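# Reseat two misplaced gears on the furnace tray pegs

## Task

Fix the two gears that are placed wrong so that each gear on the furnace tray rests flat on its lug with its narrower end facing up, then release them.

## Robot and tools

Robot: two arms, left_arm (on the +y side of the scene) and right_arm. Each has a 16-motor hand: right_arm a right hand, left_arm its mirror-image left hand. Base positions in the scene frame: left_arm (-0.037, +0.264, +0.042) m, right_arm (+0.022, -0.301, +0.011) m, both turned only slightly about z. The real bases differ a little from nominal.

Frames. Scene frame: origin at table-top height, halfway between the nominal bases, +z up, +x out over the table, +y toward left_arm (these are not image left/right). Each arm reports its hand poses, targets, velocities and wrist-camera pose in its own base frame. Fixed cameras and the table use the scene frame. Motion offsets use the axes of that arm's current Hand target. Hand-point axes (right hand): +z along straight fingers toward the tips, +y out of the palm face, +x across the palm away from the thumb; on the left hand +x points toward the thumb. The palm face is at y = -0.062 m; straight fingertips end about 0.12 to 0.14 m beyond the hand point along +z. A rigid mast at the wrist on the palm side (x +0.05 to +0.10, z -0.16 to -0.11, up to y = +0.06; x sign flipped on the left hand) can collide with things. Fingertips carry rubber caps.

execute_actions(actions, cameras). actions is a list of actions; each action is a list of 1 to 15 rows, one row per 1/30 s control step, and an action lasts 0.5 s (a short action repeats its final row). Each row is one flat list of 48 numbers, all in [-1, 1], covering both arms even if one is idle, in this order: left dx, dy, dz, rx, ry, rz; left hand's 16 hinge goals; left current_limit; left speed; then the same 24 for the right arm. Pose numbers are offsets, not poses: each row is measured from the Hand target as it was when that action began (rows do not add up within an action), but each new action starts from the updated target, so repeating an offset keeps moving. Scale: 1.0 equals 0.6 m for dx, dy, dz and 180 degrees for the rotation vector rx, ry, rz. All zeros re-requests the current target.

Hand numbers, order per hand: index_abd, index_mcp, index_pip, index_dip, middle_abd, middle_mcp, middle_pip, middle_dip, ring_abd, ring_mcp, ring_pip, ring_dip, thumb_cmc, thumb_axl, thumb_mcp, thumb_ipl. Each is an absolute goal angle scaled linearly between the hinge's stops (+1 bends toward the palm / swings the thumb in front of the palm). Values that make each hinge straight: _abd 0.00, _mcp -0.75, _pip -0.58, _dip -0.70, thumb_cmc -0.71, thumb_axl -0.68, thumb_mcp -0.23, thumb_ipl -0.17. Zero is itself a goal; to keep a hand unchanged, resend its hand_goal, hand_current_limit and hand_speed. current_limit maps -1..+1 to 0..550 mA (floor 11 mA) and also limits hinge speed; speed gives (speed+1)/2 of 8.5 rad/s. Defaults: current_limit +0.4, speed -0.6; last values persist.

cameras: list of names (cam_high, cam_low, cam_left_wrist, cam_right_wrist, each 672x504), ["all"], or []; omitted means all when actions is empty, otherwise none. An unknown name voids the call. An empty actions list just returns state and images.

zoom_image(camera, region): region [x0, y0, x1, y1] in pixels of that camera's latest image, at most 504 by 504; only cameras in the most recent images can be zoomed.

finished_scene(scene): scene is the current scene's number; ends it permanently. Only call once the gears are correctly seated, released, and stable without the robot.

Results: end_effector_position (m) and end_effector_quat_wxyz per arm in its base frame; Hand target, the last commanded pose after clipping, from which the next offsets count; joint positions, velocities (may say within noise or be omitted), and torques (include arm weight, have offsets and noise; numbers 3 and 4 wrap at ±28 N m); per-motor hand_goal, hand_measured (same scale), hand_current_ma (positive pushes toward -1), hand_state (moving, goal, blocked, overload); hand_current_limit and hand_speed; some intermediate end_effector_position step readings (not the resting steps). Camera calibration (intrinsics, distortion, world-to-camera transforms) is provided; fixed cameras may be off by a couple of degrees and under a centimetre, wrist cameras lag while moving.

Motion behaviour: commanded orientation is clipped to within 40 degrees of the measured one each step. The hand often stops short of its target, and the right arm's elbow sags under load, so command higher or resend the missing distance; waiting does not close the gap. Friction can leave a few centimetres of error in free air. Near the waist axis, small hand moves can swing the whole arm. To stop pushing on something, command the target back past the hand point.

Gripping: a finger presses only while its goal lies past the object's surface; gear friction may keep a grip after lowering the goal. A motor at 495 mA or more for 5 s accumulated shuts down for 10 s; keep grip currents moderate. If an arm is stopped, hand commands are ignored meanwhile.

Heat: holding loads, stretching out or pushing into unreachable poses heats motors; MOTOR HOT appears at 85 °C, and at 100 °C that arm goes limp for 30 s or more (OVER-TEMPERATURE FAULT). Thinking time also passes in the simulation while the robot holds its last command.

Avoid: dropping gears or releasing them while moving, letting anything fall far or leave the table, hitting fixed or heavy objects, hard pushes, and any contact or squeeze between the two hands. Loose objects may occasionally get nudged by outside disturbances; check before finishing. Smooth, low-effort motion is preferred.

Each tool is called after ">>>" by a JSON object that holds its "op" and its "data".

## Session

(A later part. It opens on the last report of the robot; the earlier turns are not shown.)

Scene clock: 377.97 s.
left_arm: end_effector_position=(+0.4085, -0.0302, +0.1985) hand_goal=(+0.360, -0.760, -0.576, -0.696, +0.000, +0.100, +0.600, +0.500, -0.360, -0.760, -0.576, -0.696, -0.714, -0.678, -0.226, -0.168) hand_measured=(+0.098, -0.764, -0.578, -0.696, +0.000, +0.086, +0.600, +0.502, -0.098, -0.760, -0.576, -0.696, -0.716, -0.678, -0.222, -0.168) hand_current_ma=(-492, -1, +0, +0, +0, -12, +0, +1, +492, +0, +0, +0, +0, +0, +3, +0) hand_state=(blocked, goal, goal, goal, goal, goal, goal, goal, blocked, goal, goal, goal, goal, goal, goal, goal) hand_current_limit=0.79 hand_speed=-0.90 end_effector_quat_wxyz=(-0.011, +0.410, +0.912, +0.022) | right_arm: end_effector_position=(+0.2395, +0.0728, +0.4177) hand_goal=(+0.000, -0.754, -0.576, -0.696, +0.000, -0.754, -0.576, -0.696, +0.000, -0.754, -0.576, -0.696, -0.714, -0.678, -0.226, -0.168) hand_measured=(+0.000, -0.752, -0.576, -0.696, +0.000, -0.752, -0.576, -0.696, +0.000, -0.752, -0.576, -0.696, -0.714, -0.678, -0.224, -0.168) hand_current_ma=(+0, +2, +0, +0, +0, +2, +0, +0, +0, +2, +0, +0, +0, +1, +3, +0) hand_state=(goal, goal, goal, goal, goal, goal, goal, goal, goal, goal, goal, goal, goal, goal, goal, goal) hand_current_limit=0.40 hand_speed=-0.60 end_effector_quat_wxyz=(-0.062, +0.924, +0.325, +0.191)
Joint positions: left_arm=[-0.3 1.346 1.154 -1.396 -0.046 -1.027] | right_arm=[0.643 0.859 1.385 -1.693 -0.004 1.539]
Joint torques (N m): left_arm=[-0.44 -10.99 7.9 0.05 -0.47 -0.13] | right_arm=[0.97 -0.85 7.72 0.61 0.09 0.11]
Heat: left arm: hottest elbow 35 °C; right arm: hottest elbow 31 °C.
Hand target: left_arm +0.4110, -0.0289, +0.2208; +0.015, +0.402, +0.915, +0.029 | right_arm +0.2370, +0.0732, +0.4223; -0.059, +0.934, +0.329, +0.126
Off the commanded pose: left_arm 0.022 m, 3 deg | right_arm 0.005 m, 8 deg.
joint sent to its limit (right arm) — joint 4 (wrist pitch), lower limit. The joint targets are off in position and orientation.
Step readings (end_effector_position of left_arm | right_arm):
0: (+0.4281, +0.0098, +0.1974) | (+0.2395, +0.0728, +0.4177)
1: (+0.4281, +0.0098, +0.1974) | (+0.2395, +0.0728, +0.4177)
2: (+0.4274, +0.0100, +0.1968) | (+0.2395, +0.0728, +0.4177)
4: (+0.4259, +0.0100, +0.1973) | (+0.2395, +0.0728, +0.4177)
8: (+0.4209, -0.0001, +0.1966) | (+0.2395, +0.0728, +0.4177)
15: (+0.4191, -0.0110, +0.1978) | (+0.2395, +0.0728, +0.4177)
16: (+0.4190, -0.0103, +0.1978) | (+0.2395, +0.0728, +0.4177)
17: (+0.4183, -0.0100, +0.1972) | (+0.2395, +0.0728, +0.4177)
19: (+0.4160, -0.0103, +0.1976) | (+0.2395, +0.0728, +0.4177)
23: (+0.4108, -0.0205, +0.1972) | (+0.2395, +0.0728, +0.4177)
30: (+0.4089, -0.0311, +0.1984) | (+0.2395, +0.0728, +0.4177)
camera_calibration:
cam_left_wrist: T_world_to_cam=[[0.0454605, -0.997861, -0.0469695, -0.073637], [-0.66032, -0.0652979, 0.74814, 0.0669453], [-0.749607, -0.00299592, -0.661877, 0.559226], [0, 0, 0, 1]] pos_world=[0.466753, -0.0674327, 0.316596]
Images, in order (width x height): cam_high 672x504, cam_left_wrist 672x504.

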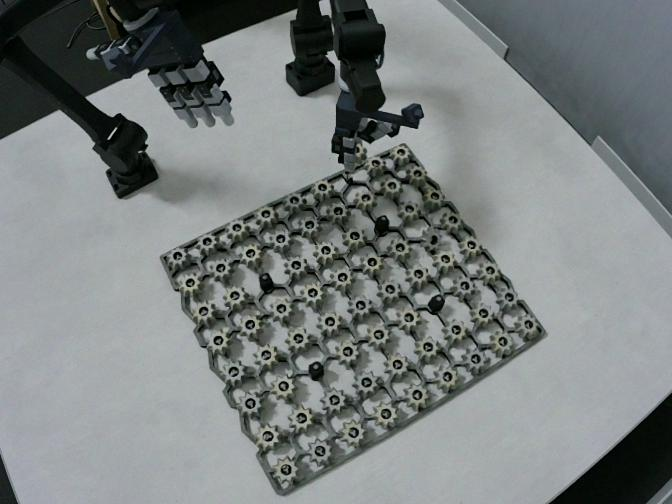

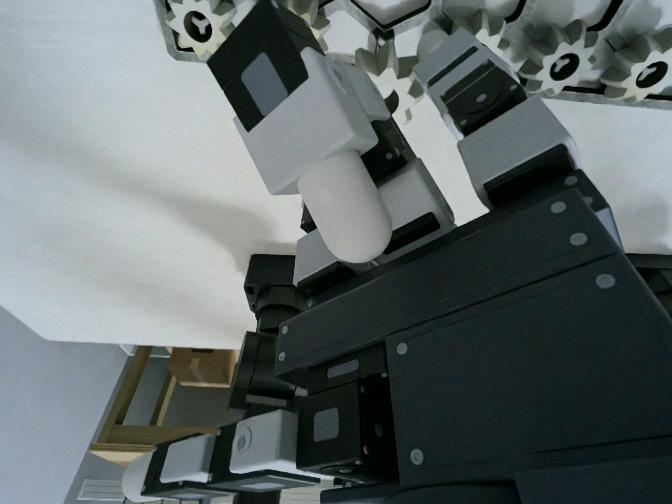

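>>> {"op": "execute_actions", "data": {"actions": [[[0.0012,-0.0029,0.0248,0.0104,-0.0117,0,0.36,-0.76,-0.576,-0.696,0,0.1,0.6,0.5,-0.36,-0.76,-0.576,-0.696,-0.714,-0.678,-0.226,-0.168,0.79,-0.9,0,0,0,0,0,0,0,-0.754,-0.576,-0.696,0,-0.754,-0.576,-0.696,0,-0.754,-0.576,-0.696,-0.714,-0.678,-0.226,-0.168,0.4,-0.6]],[[0.0012,-0.001,0.0248,0,0,0,0.36,-0.76,-0.576,-0.696,0,0.1,0.6,0.5,-0.36,-0.76,-0.576,-0.696,-0.714,-0.678,-0.226,-0.168,0.79,-0.9,0,0,0,0,0,0,0,-0.754,-0.576,-0.696,0,-0.754,-0.576,-0.696,0,-0.754,-0.576,-0.696,-0.714,-0.678,-0.226,-0.168,0.4,-0.6]]], "cameras": ["cam_left_wrist", "cam_high"]}}

>>> {"op": "zoom_image", "data": {"camera": "cam_high", "region": [310, 130, 430, 230]}}

>>> {"op": "zoom_image", "data": {"camera": "cam_left_wrist", "region": [320, 0, 460, 110]}}

Scene clock: 380.23 s.
left_arm: end_effector_position=(+0.3987, -0.0308, +0.1718) hand_goal=(+0.360, -0.760, -0.576, -0.696, +0.000, +0.100, +0.600, +0.500, -0.360, -0.760, -0.576, -0.696, -0.714, -0.678, -0.226, -0.168) hand_measured=(+0.098, -0.760, -0.578, -0.696, +0.000, +0.086, +0.600, +0.502, -0.098, -0.758, -0.576, -0.696, -0.716, -0.678, -0.222, -0.168) hand_current_ma=(-492, +0, +0, +0, +0, -12, +0, +1, +492, +1, +0, +0, +0, +0, +3, +0) hand_state=(blocked, goal, goal, goal, goal, goal, goal, goal, blocked, goal, goal, goal, goal, goal, goal, goal) hand_current_limit=0.79 hand_speed=-0.90 end_effector_quat_wxyz=(-0.008, +0.406, +0.914, +0.002) | right_arm: end_effector_position=(+0.2395, +0.0728, +0.4177) hand_goal=(+0.000, -0.754, -0.576, -0.696, +0.000, -0.754, -0.576, -0.696, +0.000, -0.754, -0.576, -0.696, -0.714, -0.678, -0.226, -0.168) hand_measured=(+0.000, -0.752, -0.576, -0.696, +0.000, -0.752, -0.576, -0.696, +0.000, -0.752, -0.576, -0.696, -0.714, -0.678, -0.224, -0.168) hand_current_ma=(+0, +2, +0, +0, +0, +2, +0, +0, +0, +2, +0, +0, +0, +1, +3, +0) hand_state=(goal, goal, goal, goal, goal, goal, goal, goal, goal, goal, goal, goal, goal, goal, goal, goal) hand_current_limit=0.40 hand_speed=-0.60 end_effector_quat_wxyz=(-0.062, +0.924, +0.325, +0.191)
Joint positions: left_arm=[-0.291 1.336 1.084 -1.333 -0.005 -1.027] | right_arm=[0.643 0.859 1.385 -1.693 -0.004 1.539]
Joint torques (N m): left_arm=[0.26 -10.17 7.76 0.81 -0.21 0.02] | right_arm=[0.97 -0.85 7.72 0.61 0.09 0.11]
Heat: left arm: hottest elbow 34 °C; right arm: hottest elbow 31 °C.
Hand target: left_arm +0.4098, -0.0289, +0.1909; +0.025, +0.403, +0.915, +0.007 | right_arm +0.2370, +0.0732, +0.4223; -0.059, +0.934, +0.329, +0.126
Off the commanded pose: left_arm 0.022 m, 4 deg | right_arm 0.005 m, 8 deg.
joint sent to its limit (right arm) — joint 4 (wrist pitch), lower limit. The joint targets are off in position and orientation.
Step readings (end_effector_position of left_arm | right_arm):
0: (+0.4085, -0.0302, +0.1985) | (+0.2395, +0.0728, +0.4177)
1: (+0.4080, -0.0300, +0.1978) | (+0.2395, +0.0728, +0.4177)
2: (+0.4072, -0.0306, +0.1974) | (+0.2395, +0.0728, +0.4177)
4: (+0.4048, -0.0319, +0.1934) | (+0.2395, +0.0728, +0.4177)
8: (+0.3998, -0.0325, +0.1855) | (+0.2395, +0.0728, +0.4177)
15: (+0.3998, -0.0308, +0.1831) | (+0.2395, +0.0728, +0.4177)
16: (+0.3997, -0.0308, +0.1837) | (+0.2395, +0.0728, +0.4177)
17: (+0.3999, -0.0309, +0.1832) | (+0.2395, +0.0728, +0.4177)
19: (+0.4010, -0.0315, +0.1803) | (+0.2395, +0.0728, +0.4177)
23: (+0.3992, -0.0310, +0.1740) | (+0.2395, +0.0728, +0.4177)
30: (+0.3987, -0.0308, +0.1718) | (+0.2395, +0.0728, +0.4177)
camera_calibration:
cam_left_wrist: T_world_to_cam=[[0.0549495, -0.998461, -0.00756122, -0.0856968], [-0.651777, -0.0416047, 0.757269, 0.0761237], [-0.756418, -0.0366833, -0.653059, 0.534372], [0, 0, 0, 1]] pos_world=[0.458533, -0.0627952, 0.290682]
Images, in order (width x height): cam_high 672x504, cam_left_wrist 672x504.

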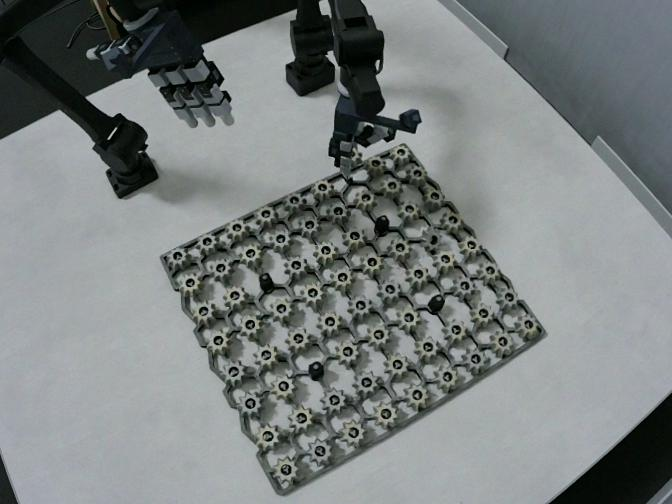

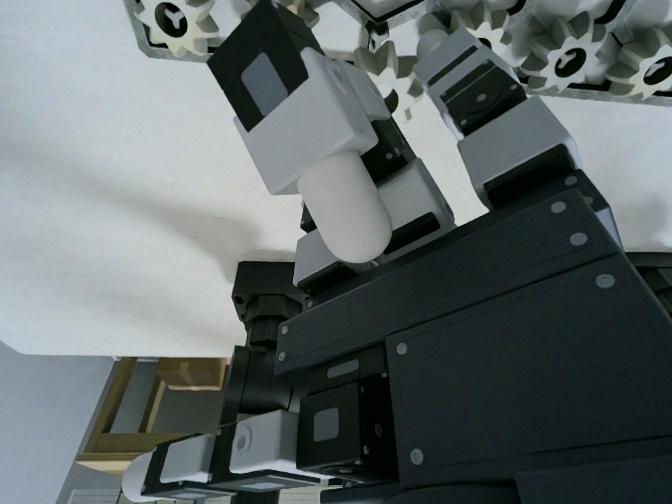

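Scaled by 4.200 from the camera's 672x504 image, which has a finer 960x720 frame.

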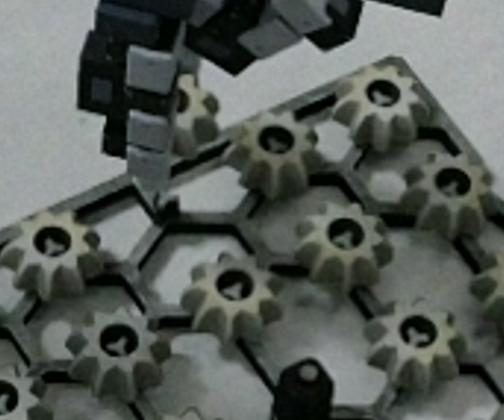

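Scaled by 3.600 from the camera's 672x504 image, which has a finer 960x720 frame.

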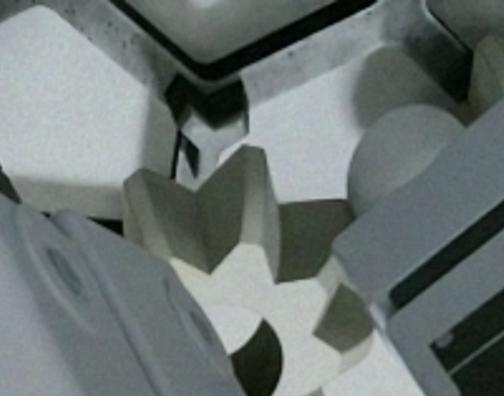

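>>> {"op": "execute_actions", "data": {"actions": [[[-0.0042,0.0037,0.0253,0,0,0,0.36,-0.76,-0.576,-0.696,0,0.1,0.6,0.5,-0.36,-0.76,-0.576,-0.696,-0.714,-0.678,-0.226,-0.168,0.79,-0.9,0,0,0,0,0,0,0,-0.754,-0.576,-0.696,0,-0.754,-0.576,-0.696,0,-0.754,-0.576,-0.696,-0.714,-0.678,-0.226,-0.168,0.4,-0.6]],[[-0.0042,0.0037,0.0253,0,0,0,0.36,-0.76,-0.576,-0.696,0,0.1,0.6,0.5,-0.36,-0.76,-0.576,-0.696,-0.714,-0.678,-0.226,-0.168,0.79,-0.9,0,0,0,0,0,0,0,-0.754,-0.576,-0.696,0,-0.754,-0.576,-0.696,0,-0.754,-0.576,-0.696,-0.714,-0.678,-0.226,-0.168,0.4,-0.6]]], "cameras": ["cam_left_wrist", "cam_high"]}}

>>> {"op": "zoom_image", "data": {"camera": "cam_high", "region": [310, 130, 430, 230]}}

>>> {"op": "zoom_image", "data": {"camera": "cam_left_wrist", "region": [320, 0, 460, 110]}}

Scene clock: 382.90 s.
left_arm: end_effector_position=(+0.4049, -0.0314, +0.1450) hand_goal=(+0.360, -0.760, -0.576, -0.696, +0.000, +0.100, +0.600, +0.500, -0.360, -0.760, -0.576, -0.696, -0.714, -0.678, -0.226, -0.168) hand_measured=(+0.098, -0.760, -0.578, -0.696, +0.000, +0.086, +0.600, +0.502, -0.098, -0.758, -0.576, -0.696, -0.716, -0.678, -0.222, -0.168) hand_current_ma=(-492, +0, +0, +0, +0, -12, +0, +1, +492, +1, +0, +0, +0, +0, +3, +0) hand_state=(blocked, goal, goal, goal, goal, goal, goal, goal, blocked, goal, goal, goal, goal, goal, goal, goal) hand_current_limit=0.79 hand_speed=-0.90 end_effector_quat_wxyz=(-0.003, +0.404, +0.915, +0.002) | right_arm: end_effector_position=(+0.2395, +0.0728, +0.4177) hand_goal=(+0.000, -0.754, -0.576, -0.696, +0.000, -0.754, -0.576, -0.696, +0.000, -0.754, -0.576, -0.696, -0.714, -0.678, -0.226, -0.168) hand_measured=(+0.000, -0.752, -0.576, -0.696, +0.000, -0.752, -0.576, -0.696, +0.000, -0.752, -0.576, -0.696, -0.714, -0.678, -0.224, -0.168) hand_current_ma=(+0, +2, +0, +0, +0, +2, +0, +0, +0, +2, +0, +0, +0, +1, +3, +0) hand_state=(goal, goal, goal, goal, goal, goal, goal, goal, goal, goal, goal, goal, goal, goal, goal, goal) hand_current_limit=0.40 hand_speed=-0.60 end_effector_quat_wxyz=(-0.062, +0.924, +0.325, +0.191)
Joint positions: left_arm=[-0.288 1.369 1.041 -1.249 -0.005 -1.027] | right_arm=[0.643 0.859 1.385 -1.693 -0.004 1.539]
Joint torques (N m): left_arm=[0.44 -9.58 7.72 0.92 -0.21 0.01] | right_arm=[0.97 -0.91 7.75 0.62 0.09 0.12]
Heat: left arm: hottest elbow 34 °C; right arm: hottest elbow 31 °C.
Hand target: left_arm +0.4181, -0.0299, +0.1609; +0.025, +0.403, +0.915, +0.007 | right_arm +0.2370, +0.0732, +0.4223; -0.059, +0.934, +0.329, +0.126
Off the commanded pose: left_arm 0.021 m, 3 deg | right_arm 0.005 m, 8 deg.
joint sent to its limit (right arm) — joint 4 (wrist pitch), lower limit. The joint targets are off in position and orientation.
Step readings (end_effector_position of left_arm | right_arm):
0: (+0.3987, -0.0308, +0.1718) | (+0.2395, +0.0728, +0.4177)
1: (+0.3987, -0.0308, +0.1718) | (+0.2395, +0.0728, +0.4177)
2: (+0.3993, -0.0310, +0.1713) | (+0.2395, +0.0728, +0.4177)
4: (+0.4006, -0.0314, +0.1697) | (+0.2395, +0.0728, +0.4177)
8: (+0.4015, -0.0317, +0.1648) | (+0.2395, +0.0728, +0.4177)
15: (+0.4013, -0.0309, +0.1614) | (+0.2395, +0.0728, +0.4177)
16: (+0.4016, -0.0311, +0.1614) | (+0.2395, +0.0728, +0.4177)
17: (+0.4018, -0.0311, +0.1609) | (+0.2395, +0.0728, +0.4177)
19: (+0.4036, -0.0316, +0.1589) | (+0.2395, +0.0728, +0.4177)
23: (+0.4055, -0.0316, +0.1506) | (+0.2395, +0.0728, +0.4177)
30: (+0.4042, -0.0312, +0.1449) | (+0.2395, +0.0728, +0.4177)
camera_calibration:
cam_left_wrist: T_world_to_cam=[[0.0581256, -0.9983, -0.00441477, -0.0885919], [-0.658277, -0.0416518, 0.751622, 0.103868], [-0.750528, -0.0407823, -0.659579, 0.520054], [0, 0, 0, 1]] pos_world=[0.463838, -0.062906, 0.264556]
Images, in order (width x height): cam_high 672x504, cam_left_wrist 672x504.

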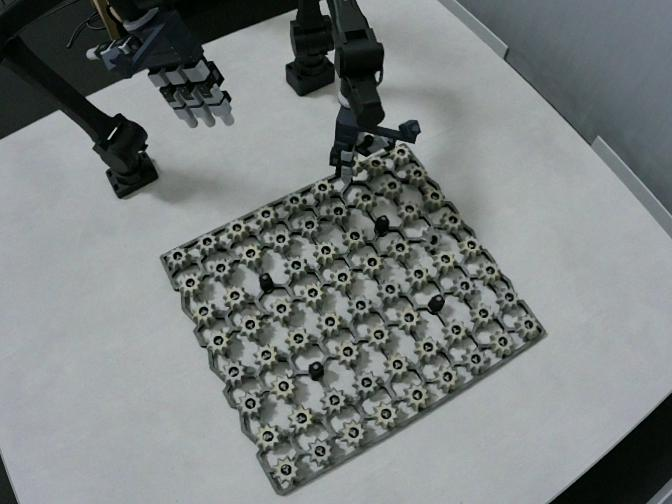

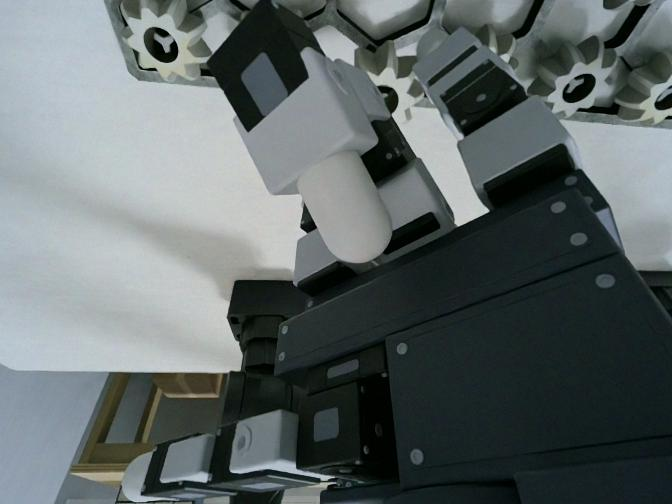

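Scaled by 4.200 from the camera's 672x504 image, which has a finer 960x720 frame.

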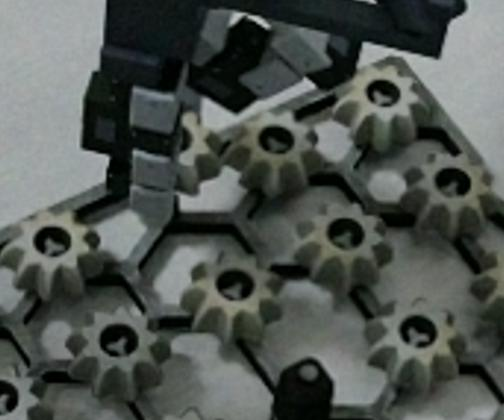

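Scaled by 3.600 from the camera's 672x504 image, which has a finer 960x720 frame.

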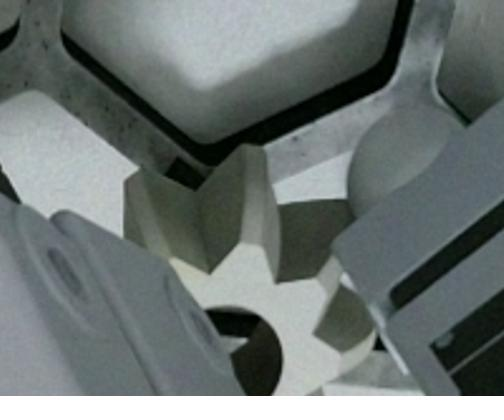

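>>> {"op": "zoom_image", "data": {"camera": "cam_left_wrist", "region": [100, 0, 240, 110]}}

>>> {"op": "zoom_image", "data": {"camera": "cam_left_wrist", "region": [532, 20, 672, 130]}}

Scaled by 3.600 from the camera's 672x504 image, which has a finer 960x720 frame.

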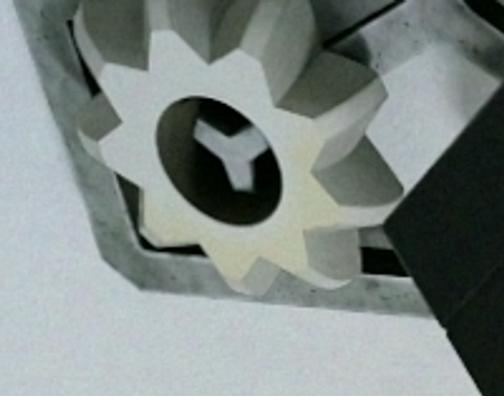

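Scaled by 3.600 from the camera's 672x504 image, which has a finer 960x720 frame.

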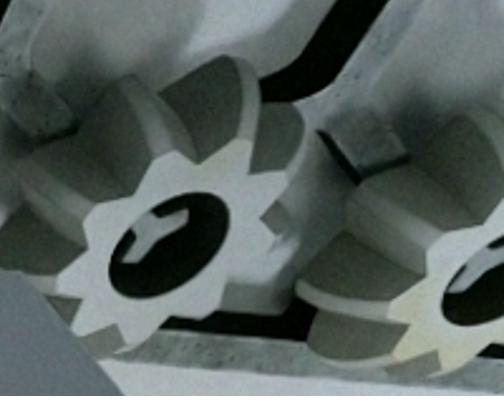

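>>> {"op": "execute_actions", "data": {"actions": [[[-0.0071,0.008,0.0256,0,0,0,0.36,-0.76,-0.576,-0.696,0,0.1,0.6,0.5,-0.36,-0.76,-0.576,-0.696,-0.714,-0.678,-0.226,-0.168,0.79,-0.9,0,0,0,0,0,0,0,-0.754,-0.576,-0.696,0,-0.754,-0.576,-0.696,0,-0.754,-0.576,-0.696,-0.714,-0.678,-0.226,-0.168,0.4,-0.6]]], "cameras": ["cam_left_wrist", "cam_high"]}}

>>> {"op": "zoom_image", "data": {"camera": "cam_high", "region": [310, 130, 430, 230]}}

>>> {"op": "zoom_image", "data": {"camera": "cam_left_wrist", "region": [320, 0, 460, 110]}}

>>> {"op": "zoom_image", "data": {"camera": "cam_left_wrist", "region": [100, 20, 240, 130]}}

>>> {"op": "zoom_image", "data": {"camera": "cam_left_wrist", "region": [532, 40, 672, 150]}}

Scene clock: 384.73 s.
left_arm: end_effector_position=(+0.4114, -0.0308, +0.1302) hand_goal=(+0.360, -0.760, -0.576, -0.696, +0.000, +0.100, +0.600, +0.500, -0.360, -0.760, -0.576, -0.696, -0.714, -0.678, -0.226, -0.168) hand_measured=(+0.098, -0.760, -0.578, -0.696, +0.000, +0.086, +0.600, +0.502, -0.098, -0.758, -0.576, -0.696, -0.716, -0.678, -0.222, -0.168) hand_current_ma=(-492, +0, +0, +0, +0, -12, +0, +1, +492, +1, +0, +0, +0, +0, +3, +0) hand_state=(blocked, goal, goal, goal, goal, goal, goal, goal, blocked, goal, goal, goal, goal, goal, goal, goal) hand_current_limit=0.79 hand_speed=-0.90 end_effector_quat_wxyz=(-0.003, +0.402, +0.916, +0.002) | right_arm: end_effector_position=(+0.2395, +0.0728, +0.4177) hand_goal=(+0.000, -0.754, -0.576, -0.696, +0.000, -0.754, -0.576, -0.696, +0.000, -0.754, -0.576, -0.696, -0.714, -0.678, -0.226, -0.168) hand_measured=(+0.000, -0.752, -0.576, -0.696, +0.000, -0.752, -0.576, -0.696, +0.000, -0.752, -0.576, -0.696, -0.714, -0.678, -0.224, -0.168) hand_current_ma=(+0, +2, +0, +0, +0, +2, +0, +0, +0, +2, +0, +0, +0, +1, +3, +0) hand_state=(goal, goal, goal, goal, goal, goal, goal, goal, goal, goal, goal, goal, goal, goal, goal, goal) hand_current_limit=0.40 hand_speed=-0.60 end_effector_quat_wxyz=(-0.062, +0.924, +0.325, +0.191)
Joint positions: left_arm=[-0.282 1.399 1.03 -1.207 -0.005 -1.025] | right_arm=[0.643 0.859 1.385 -1.693 -0.004 1.539]
Joint torques (N m): left_arm=[0.15 -9.99 7.46 0.84 -0.22 0.05] | right_arm=[0.91 -0.85 7.73 0.62 0.09 0.12]
Heat: left arm: hottest elbow 34 °C; right arm: hottest elbow 31 °C.
Hand target: left_arm +0.4253, -0.0299, +0.1459; +0.025, +0.403, +0.915, +0.007 | right_arm +0.2370, +0.0732, +0.4223; -0.059, +0.934, +0.329, +0.126
Off the commanded pose: left_arm 0.021 m, 3 deg | right_arm 0.005 m, 8 deg.
joint sent to its limit (right arm) — joint 4 (wrist pitch), lower limit. The joint targets are off in position and orientation.
Step readings (end_effector_position of left_arm | right_arm):
0: (+0.4049, -0.0314, +0.1450) | (+0.2395, +0.0728, +0.4177)
1: (+0.4049, -0.0314, +0.1450) | (+0.2395, +0.0728, +0.4177)
2: (+0.4053, -0.0315, +0.1450) | (+0.2395, +0.0728, +0.4177)
4: (+0.4078, -0.0316, +0.1435) | (+0.2395, +0.0728, +0.4177)
8: (+0.4121, -0.0316, +0.1365) | (+0.2395, +0.0728, +0.4177)
15: (+0.4110, -0.0307, +0.1302) | (+0.2395, +0.0728, +0.4177)
camera_calibration:
cam_left_wrist: T_world_to_cam=[[0.0626671, -0.998025, -0.00433707, -0.0902932], [-0.658102, -0.0445892, 0.751607, 0.11911], [-0.750316, -0.0442468, -0.659597, 0.514968], [0, 0, 0, 1]] pos_world=[0.470433, -0.0620182, 0.249756]
Images, in order (width x height): cam_high 672x504, cam_left_wrist 672x504.

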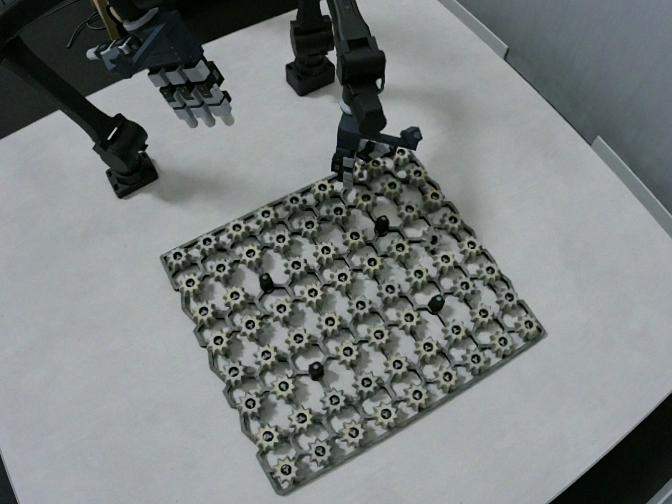

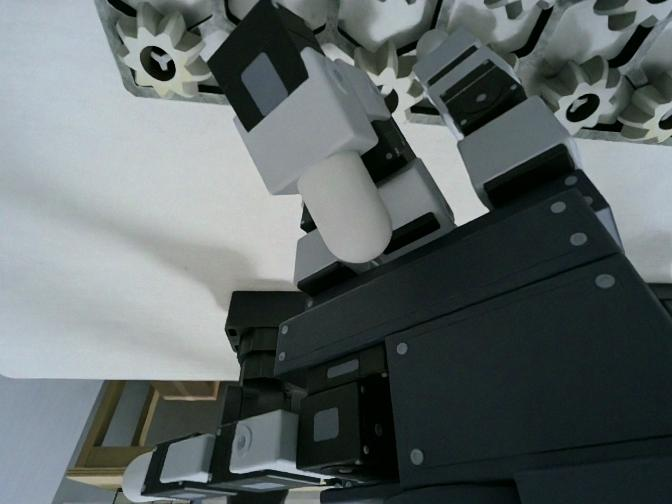

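Scaled by 4.200 from the camera's 672x504 image, which has a finer 960x720 frame.

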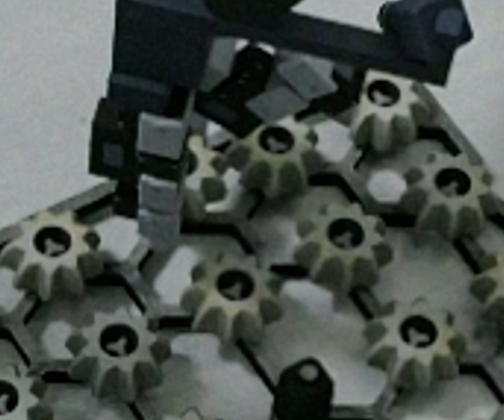

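Scaled by 3.600 from the camera's 672x504 image, which has a finer 960x720 frame.

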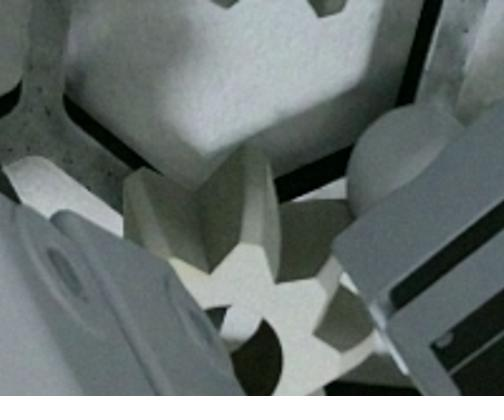

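Scaled by 3.600 from the camera's 672x504 image, which has a finer 960x720 frame.

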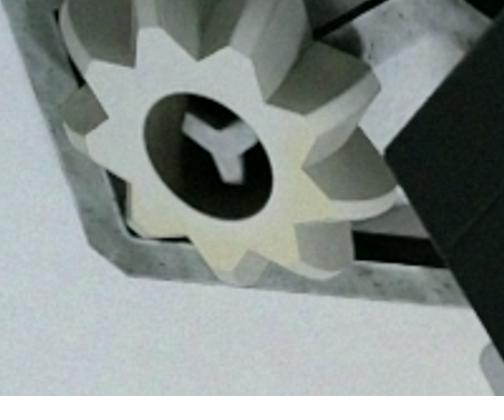

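Scaled by 3.600 from the camera's 672x504 image, which has a finer 960x720 frame.

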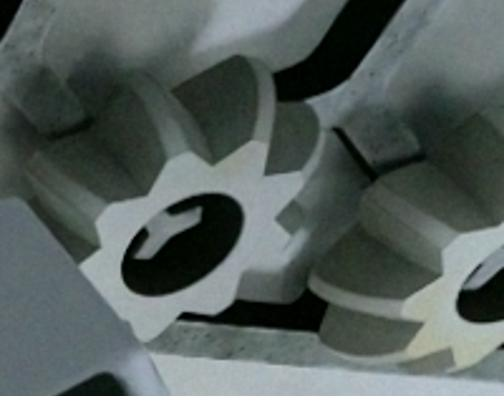

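>>> {"op": "execute_actions", "data": {"actions": [[[0.0032,-0.0052,0.0113,0,0,0,0.36,-0.76,-0.576,-0.696,0,0.1,0.6,0.5,-0.36,-0.76,-0.576,-0.696,-0.714,-0.678,-0.226,-0.168,0.79,-0.9,0,0,0,0,0,0,0,-0.754,-0.576,-0.696,0,-0.754,-0.576,-0.696,0,-0.754,-0.576,-0.696,-0.714,-0.678,-0.226,-0.168,0.4,-0.6]]], "cameras": ["cam_left_wrist", "cam_high"]}}

>>> {"op": "zoom_image", "data": {"camera": "cam_high", "region": [320, 150, 390, 205]}}

>>> {"op": "zoom_image", "data": {"camera": "cam_left_wrist", "region": [320, 0, 460, 110]}}

Scene clock: 386.63 s.
left_arm: end_effector_position=(+0.4093, -0.0302, +0.1237) hand_goal=(+0.360, -0.760, -0.576, -0.696, +0.000, +0.100, +0.600, +0.500, -0.360, -0.760, -0.576, -0.696, -0.714, -0.678, -0.226, -0.168) hand_measured=(+0.098, -0.760, -0.578, -0.696, +0.000, +0.086, +0.600, +0.502, -0.098, -0.758, -0.576, -0.696, -0.716, -0.678, -0.222, -0.168) hand_current_ma=(-492, +0, +0, +0, +0, -12, +0, +1, +492, +1, +0, +0, +0, +0, +3, +0) hand_state=(blocked, goal, goal, goal, goal, goal, goal, goal, blocked, goal, goal, goal, goal, goal, goal, goal) hand_current_limit=0.79 hand_speed=-0.90 end_effector_quat_wxyz=(-0.002, +0.402, +0.916, +0.002) | right_arm: end_effector_position=(+0.2395, +0.0728, +0.4177) hand_goal=(+0.000, -0.754, -0.576, -0.696, +0.000, -0.754, -0.576, -0.696, +0.000, -0.754, -0.576, -0.696, -0.714, -0.678, -0.226, -0.168) hand_measured=(+0.000, -0.752, -0.576, -0.696, +0.000, -0.752, -0.576, -0.696, +0.000, -0.752, -0.576, -0.696, -0.714, -0.678, -0.224, -0.168) hand_current_ma=(+0, +2, +0, +0, +0, +2, +0, +0, +0, +2, +0, +0, +0, +1, +3, +0) hand_state=(goal, goal, goal, goal, goal, goal, goal, goal, goal, goal, goal, goal, goal, goal, goal, goal) hand_current_limit=0.40 hand_speed=-0.60 end_effector_quat_wxyz=(-0.062, +0.924, +0.325, +0.191)
Joint positions: left_arm=[-0.282 1.399 1.012 -1.187 -0.005 -1.025] | right_arm=[0.643 0.859 1.385 -1.693 -0.004 1.539]
Joint torques (N m): left_arm=[-0.03 -9.7 7.43 0.85 -0.21 0] | right_arm=[0.97 -0.91 7.73 0.57 0.08 0.11]
Heat: left arm: hottest elbow 34 °C; right arm: hottest elbow 31 °C.
Hand target: left_arm +0.4221, -0.0306, +0.1390; +0.025, +0.403, +0.915, +0.007 | right_arm +0.2370, +0.0732, +0.4223; -0.059, +0.934, +0.329, +0.126
Off the commanded pose: left_arm 0.020 m, 3 deg | right_arm 0.005 m, 8 deg.
joint sent to its limit (right arm) — joint 4 (wrist pitch), lower limit. The joint targets are off in position and orientation.
Step readings (end_effector_position of left_arm | right_arm):
0: (+0.4114, -0.0308, +0.1302) | (+0.2395, +0.0728, +0.4177)
1: (+0.4114, -0.0308, +0.1302) | (+0.2395, +0.0728, +0.4177)
2: (+0.4112, -0.0307, +0.1296) | (+0.2395, +0.0728, +0.4177)
4: (+0.4119, -0.0309, +0.1287) | (+0.2395, +0.0728, +0.4177)
8: (+0.4097, -0.0303, +0.1248) | (+0.2395, +0.0728, +0.4177)
15: (+0.4089, -0.0301, +0.1237) | (+0.2395, +0.0728, +0.4177)
camera_calibration:
cam_left_wrist: T_world_to_cam=[[0.062628, -0.998029, -0.00389065, -0.0895691], [-0.659181, -0.0442911, 0.750679, 0.12319], [-0.749372, -0.0444488, -0.660656, 0.508854], [0, 0, 0, 1]] pos_world=[0.468135, -0.0613184, 0.243352]
Images, in order (width x height): cam_high 672x504, cam_left_wrist 672x504.

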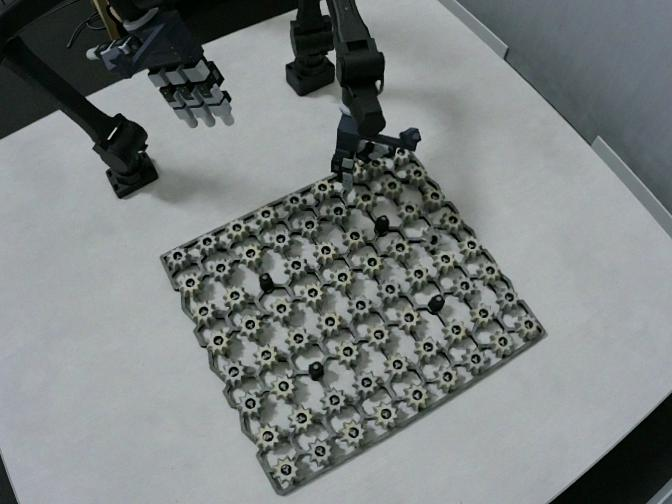

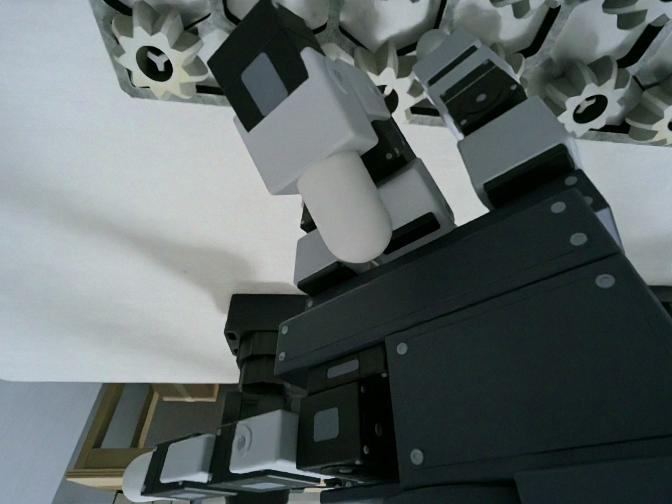

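Scaled by 7.200 from the camera's 672x504 image, which has a finer 960x720 frame.

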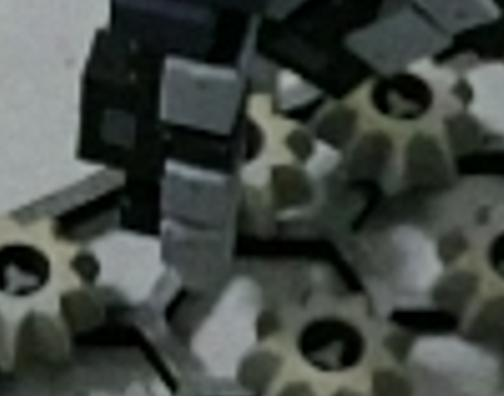

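Scaled by 3.600 from the camera's 672x504 image, which has a finer 960x720 frame.

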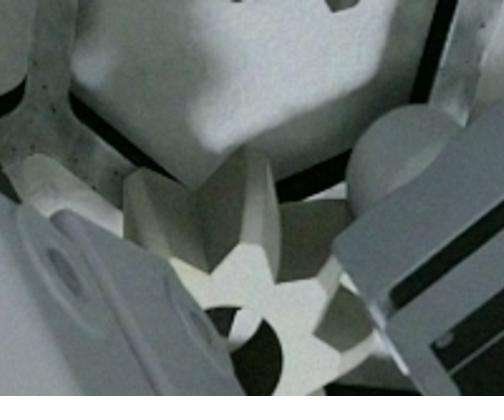

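>>> {"op": "zoom_image", "data": {"camera": "cam_high", "region": [335, 155, 375, 185]}}

>>> {"op": "zoom_image", "data": {"camera": "cam_left_wrist", "region": [100, 20, 240, 130]}}

>>> {"op": "zoom_image", "data": {"camera": "cam_left_wrist", "region": [532, 40, 672, 150]}}

Scaled by 12.600 from the camera's 672x504 image, which has a finer 960x720 frame.

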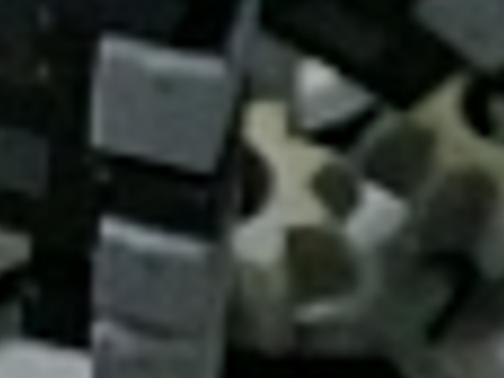

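Scaled by 3.600 from the camera's 672x504 image, which has a finer 960x720 frame.

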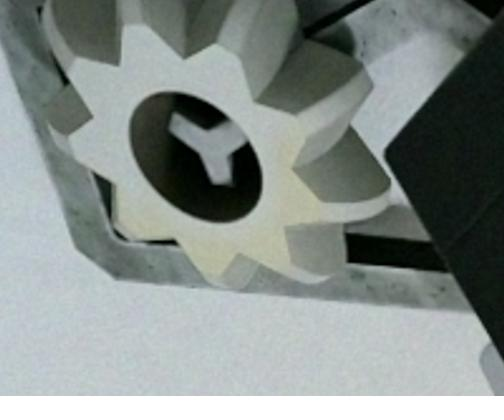

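Scaled by 3.600 from the camera's 672x504 image, which has a finer 960x720 frame.

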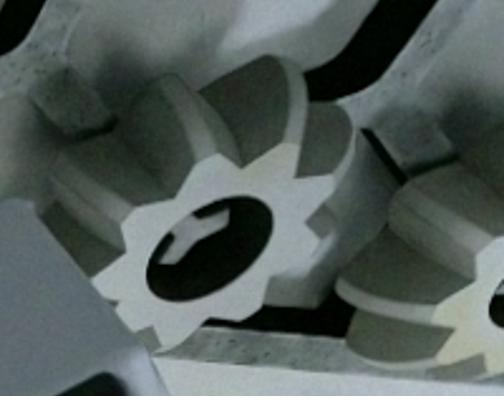

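>>> {"op": "execute_actions", "data": {"actions": [[[-0.0055,-0.0063,0.0003,0,0,0,0.36,-0.76,-0.576,-0.696,0,0.1,0.6,0.5,-0.36,-0.76,-0.576,-0.696,-0.714,-0.678,-0.226,-0.168,0.79,-0.9,0,0,0,0,0,0,0,-0.754,-0.576,-0.696,0,-0.754,-0.576,-0.696,0,-0.754,-0.576,-0.696,-0.714,-0.678,-0.226,-0.168,0.4,-0.6]]], "cameras": ["cam_left_wrist", "cam_high"]}}

>>> {"op": "zoom_image", "data": {"camera": "cam_high", "region": [335, 155, 375, 185]}}

>>> {"op": "zoom_image", "data": {"camera": "cam_left_wrist", "region": [320, 0, 460, 110]}}

Scene clock: 389.03 s.
left_arm: end_effector_position=(+0.4093, -0.0302, +0.1237) hand_goal=(+0.360, -0.760, -0.576, -0.696, +0.000, +0.100, +0.600, +0.500, -0.360, -0.760, -0.576, -0.696, -0.714, -0.678, -0.226, -0.168) hand_measured=(+0.098, -0.760, -0.578, -0.696, +0.000, +0.086, +0.600, +0.502, -0.098, -0.758, -0.576, -0.696, -0.716, -0.678, -0.222, -0.168) hand_current_ma=(-492, +0, +0, +0, +0, -12, +0, +1, +492, +1, +0, +0, +0, +0, +3, +0) hand_state=(blocked, goal, goal, goal, goal, goal, goal, goal, blocked, goal, goal, goal, goal, goal, goal, goal) hand_current_limit=0.79 hand_speed=-0.90 end_effector_quat_wxyz=(-0.002, +0.402, +0.916, +0.002) | right_arm: end_effector_position=(+0.2395, +0.0728, +0.4177) hand_goal=(+0.000, -0.754, -0.576, -0.696, +0.000, -0.754, -0.576, -0.696, +0.000, -0.754, -0.576, -0.696, -0.714, -0.678, -0.226, -0.168) hand_measured=(+0.000, -0.752, -0.576, -0.696, +0.000, -0.752, -0.576, -0.696, +0.000, -0.752, -0.576, -0.696, -0.714, -0.678, -0.224, -0.168) hand_current_ma=(+0, +2, +0, +0, +0, +2, +0, +0, +0, +2, +0, +0, +0, +1, +3, +0) hand_state=(goal, goal, goal, goal, goal, goal, goal, goal, goal, goal, goal, goal, goal, goal, goal, goal) hand_current_limit=0.40 hand_speed=-0.60 end_effector_quat_wxyz=(-0.062, +0.924, +0.325, +0.191)
Joint positions: left_arm=[-0.282 1.399 1.012 -1.187 -0.005 -1.025] | right_arm=[0.643 0.859 1.385 -1.693 -0.004 1.539]
Joint torques (N m): left_arm=[-0.73 -9.64 7.53 0.85 -0.19 -0.11] | right_arm=[0.97 -0.91 7.73 0.61 0.09 0.11]
Heat: left arm: hottest elbow 34 °C; right arm: hottest elbow 31 °C.
Hand target: left_arm +0.4215, -0.0356, +0.1388; +0.025, +0.403, +0.915, +0.007 | right_arm +0.2370, +0.0732, +0.4223; -0.059, +0.934, +0.329, +0.126
Off the commanded pose: left_arm 0.020 m, 3 deg | right_arm 0.005 m, 8 deg.
joint sent to its limit (right arm) — joint 4 (wrist pitch), lower limit. The joint targets are off in position and orientation.
Step readings (end_effector_position of left_arm | right_arm):
0: (+0.4093, -0.0302, +0.1237) | (+0.2395, +0.0728, +0.4177)
1: (+0.4093, -0.0302, +0.1237) | (+0.2395, +0.0728, +0.4177)
2: (+0.4093, -0.0302, +0.1237) | (+0.2395, +0.0728, +0.4177)
4: (+0.4093, -0.0302, +0.1237) | (+0.2395, +0.0728, +0.4177)
8: (+0.4093, -0.0302, +0.1237) | (+0.2395, +0.0728, +0.4177)
15: (+0.4093, -0.0302, +0.1237) | (+0.2395, +0.0728, +0.4177)
camera_calibration:
cam_left_wrist: T_world_to_cam=[[0.062628, -0.998029, -0.00389065, -0.0895691], [-0.659181, -0.0442911, 0.750679, 0.12319], [-0.749372, -0.0444488, -0.660656, 0.508854], [0, 0, 0, 1]] pos_world=[0.468135, -0.0613184, 0.243352]
Images, in order (width x height): cam_high 672x504, cam_left_wrist 672x504.

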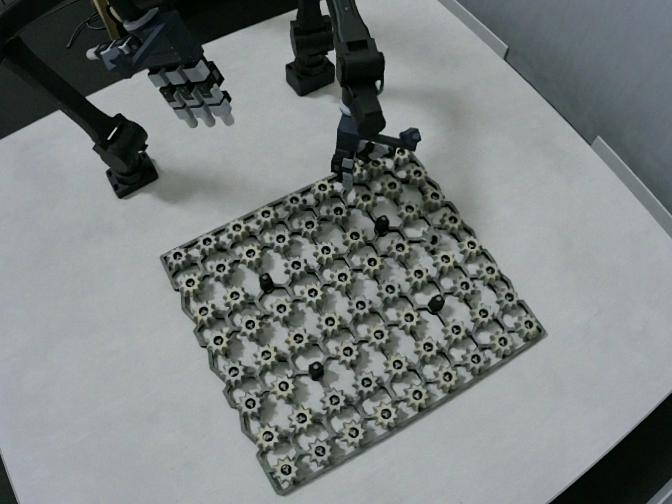

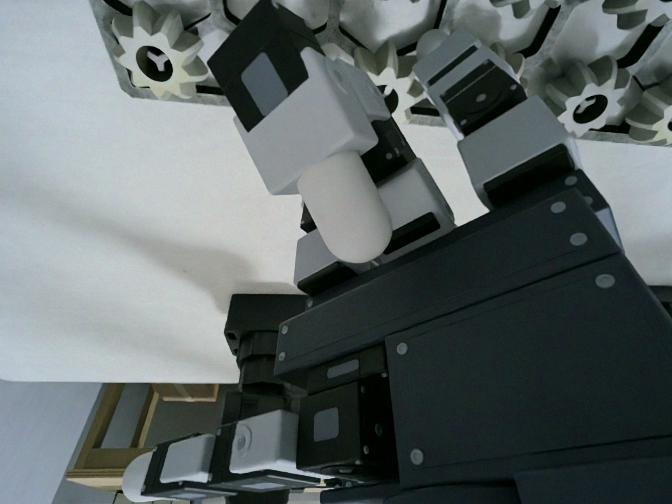

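Scaled by 12.600 from the camera's 672x504 image, which has a finer 960x720 frame.

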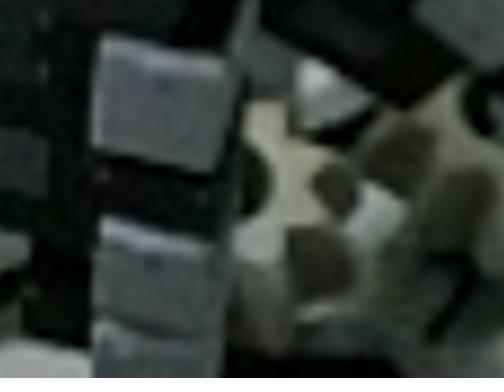

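Scaled by 3.600 from the camera's 672x504 image, which has a finer 960x720 frame.

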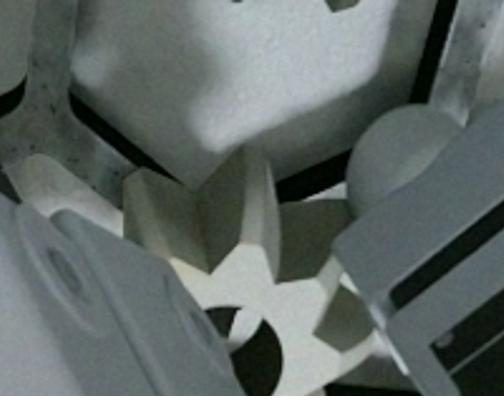

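>>> {"op": "execute_actions", "data": {"actions": [[[-0.0048,-0.0046,0,0,0,0,0.36,-0.76,-0.576,-0.696,0,0.1,0.6,0.5,-0.36,-0.76,-0.576,-0.696,-0.714,-0.678,-0.226,-0.168,0.79,-0.9,0,0,0,0,0,0,0,-0.754,-0.576,-0.696,0,-0.754,-0.576,-0.696,0,-0.754,-0.576,-0.696,-0.714,-0.678,-0.226,-0.168,0.4,-0.6]]], "cameras": ["cam_left_wrist", "cam_high"]}}

>>> {"op": "zoom_image", "data": {"camera": "cam_high", "region": [335, 155, 375, 185]}}

>>> {"op": "zoom_image", "data": {"camera": "cam_left_wrist", "region": [320, 0, 460, 110]}}

Scene clock: 390.07 s.
left_arm: end_effector_position=(+0.4092, -0.0314, +0.1237) hand_goal=(+0.360, -0.760, -0.576, -0.696, +0.000, +0.100, +0.600, +0.500, -0.360, -0.760, -0.576, -0.696, -0.714, -0.678, -0.226, -0.168) hand_measured=(+0.098, -0.760, -0.578, -0.696, +0.000, +0.086, +0.600, +0.502, -0.098, -0.758, -0.576, -0.696, -0.716, -0.678, -0.222, -0.168) hand_current_ma=(-492, +0, +0, +0, +0, -12, +0, +1, +492, +1, +0, +0, +0, +0, +3, +0) hand_state=(blocked, goal, goal, goal, goal, goal, goal, goal, blocked, goal, goal, goal, goal, goal, goal, goal) hand_current_limit=0.79 hand_speed=-0.90 end_effector_quat_wxyz=(-0.002, +0.403, +0.915, +0.002) | right_arm: end_effector_position=(+0.2395, +0.0728, +0.4177) hand_goal=(+0.000, -0.754, -0.576, -0.696, +0.000, -0.754, -0.576, -0.696, +0.000, -0.754, -0.576, -0.696, -0.714, -0.678, -0.226, -0.168) hand_measured=(+0.000, -0.752, -0.576, -0.696, +0.000, -0.752, -0.576, -0.696, +0.000, -0.752, -0.576, -0.696, -0.714, -0.678, -0.224, -0.168) hand_current_ma=(+0, +2, +0, +0, +0, +2, +0, +0, +0, +2, +0, +0, +0, +1, +3, +0) hand_state=(goal, goal, goal, goal, goal, goal, goal, goal, goal, goal, goal, goal, goal, goal, goal, goal) hand_current_limit=0.40 hand_speed=-0.60 end_effector_quat_wxyz=(-0.062, +0.924, +0.325, +0.191)
Joint positions: left_arm=[-0.285 1.399 1.012 -1.187 -0.005 -1.025] | right_arm=[0.643 0.859 1.385 -1.693 -0.004 1.539]
Joint torques (N m): left_arm=[-1.2 -9.47 7.71 0.98 -0.25 -0.14] | right_arm=[1.03 -0.85 7.73 0.61 0.09 0.11]
Heat: left arm: hottest elbow 34 °C; right arm: hottest elbow 31 °C.
Hand target: left_arm +0.4214, -0.0396, +0.1388; +0.025, +0.403, +0.915, +0.007 | right_arm +0.2370, +0.0732, +0.4223; -0.059, +0.934, +0.329, +0.126
Off the commanded pose: left_arm 0.021 m, 3 deg | right_arm 0.005 m, 8 deg.
joint sent to its limit (right arm) — joint 4 (wrist pitch), lower limit. The joint targets are off in position and orientation.
Step readings (end_effector_position of left_arm | right_arm):
0: (+0.4093, -0.0302, +0.1237) | (+0.2395, +0.0728, +0.4177)
1: (+0.4093, -0.0302, +0.1237) | (+0.2395, +0.0728, +0.4177)
2: (+0.4093, -0.0302, +0.1237) | (+0.2395, +0.0728, +0.4177)
4: (+0.4093, -0.0302, +0.1237) | (+0.2395, +0.0728, +0.4177)
8: (+0.4092, -0.0308, +0.1237) | (+0.2395, +0.0728, +0.4177)
15: (+0.4092, -0.0314, +0.1237) | (+0.2395, +0.0728, +0.4177)
camera_calibration:
cam_left_wrist: T_world_to_cam=[[0.0595827, -0.998216, -0.00387207, -0.0895372], [-0.659318, -0.042266, 0.750675, 0.123191], [-0.7495, -0.0421743, -0.66066, 0.508847], [0, 0, 0, 1]] pos_world=[0.467938, -0.0627103, 0.243352]
Images, in order (width x height): cam_high 672x504, cam_left_wrist 672x504.

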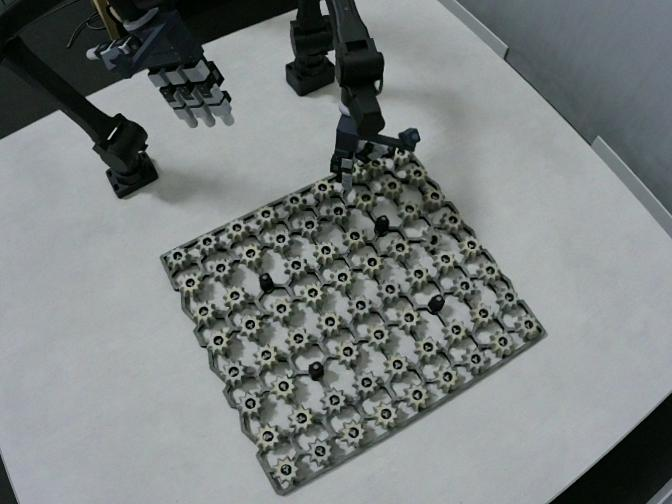

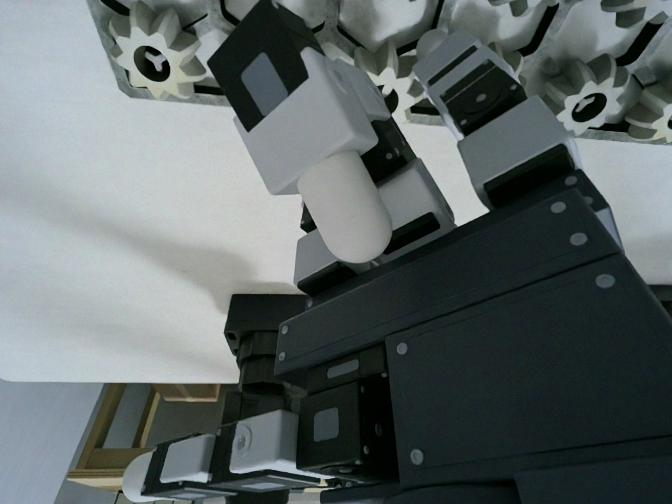

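Scaled by 12.600 from the camera's 672x504 image, which has a finer 960x720 frame.

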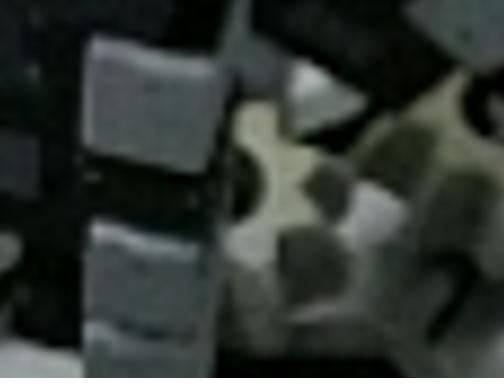

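Scaled by 3.600 from the camera's 672x504 image, which has a finer 960x720 frame.

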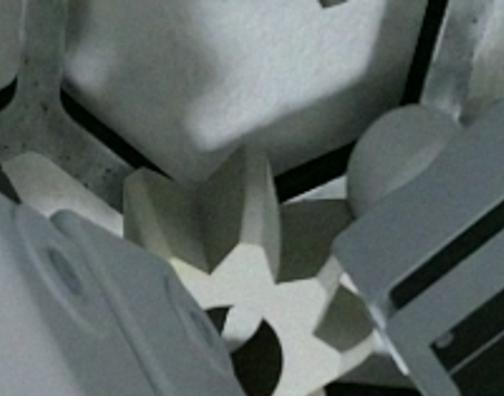

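>>> {"op": "zoom_image", "data": {"camera": "cam_high", "region": [305, 170, 345, 200]}}

>>> {"op": "zoom_image", "data": {"camera": "cam_high", "region": [360, 150, 400, 180]}}

>>> {"op": "zoom_image", "data": {"camera": "cam_high", "region": [346, 183, 386, 213]}}

Scaled by 12.600 from the camera's 672x504 image, which has a finer 960x720 frame.

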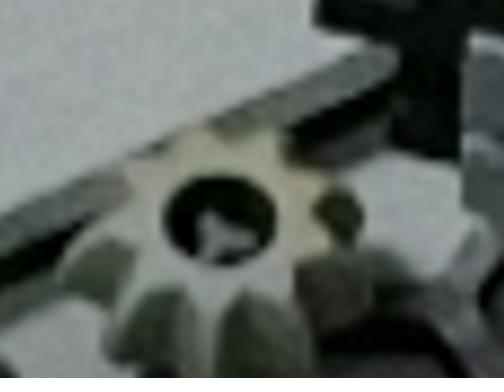

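Scaled by 12.600 from the camera's 672x504 image, which has a finer 960x720 frame.

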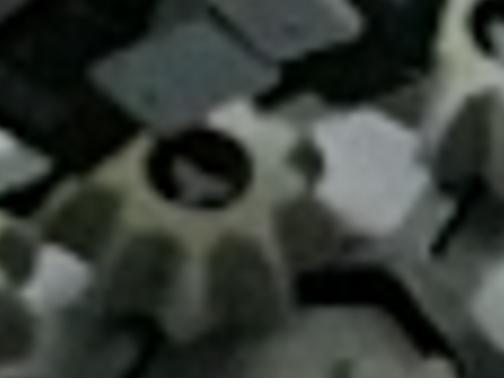

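Scaled by 12.600 from the camera's 672x504 image, which has a finer 960x720 frame.

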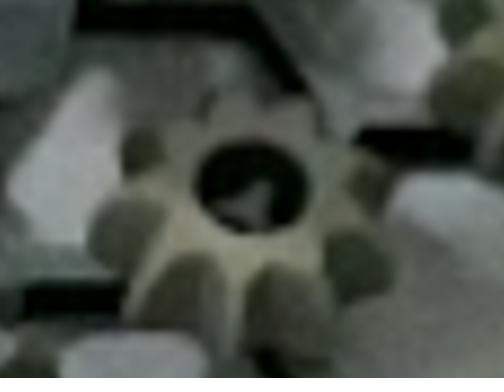

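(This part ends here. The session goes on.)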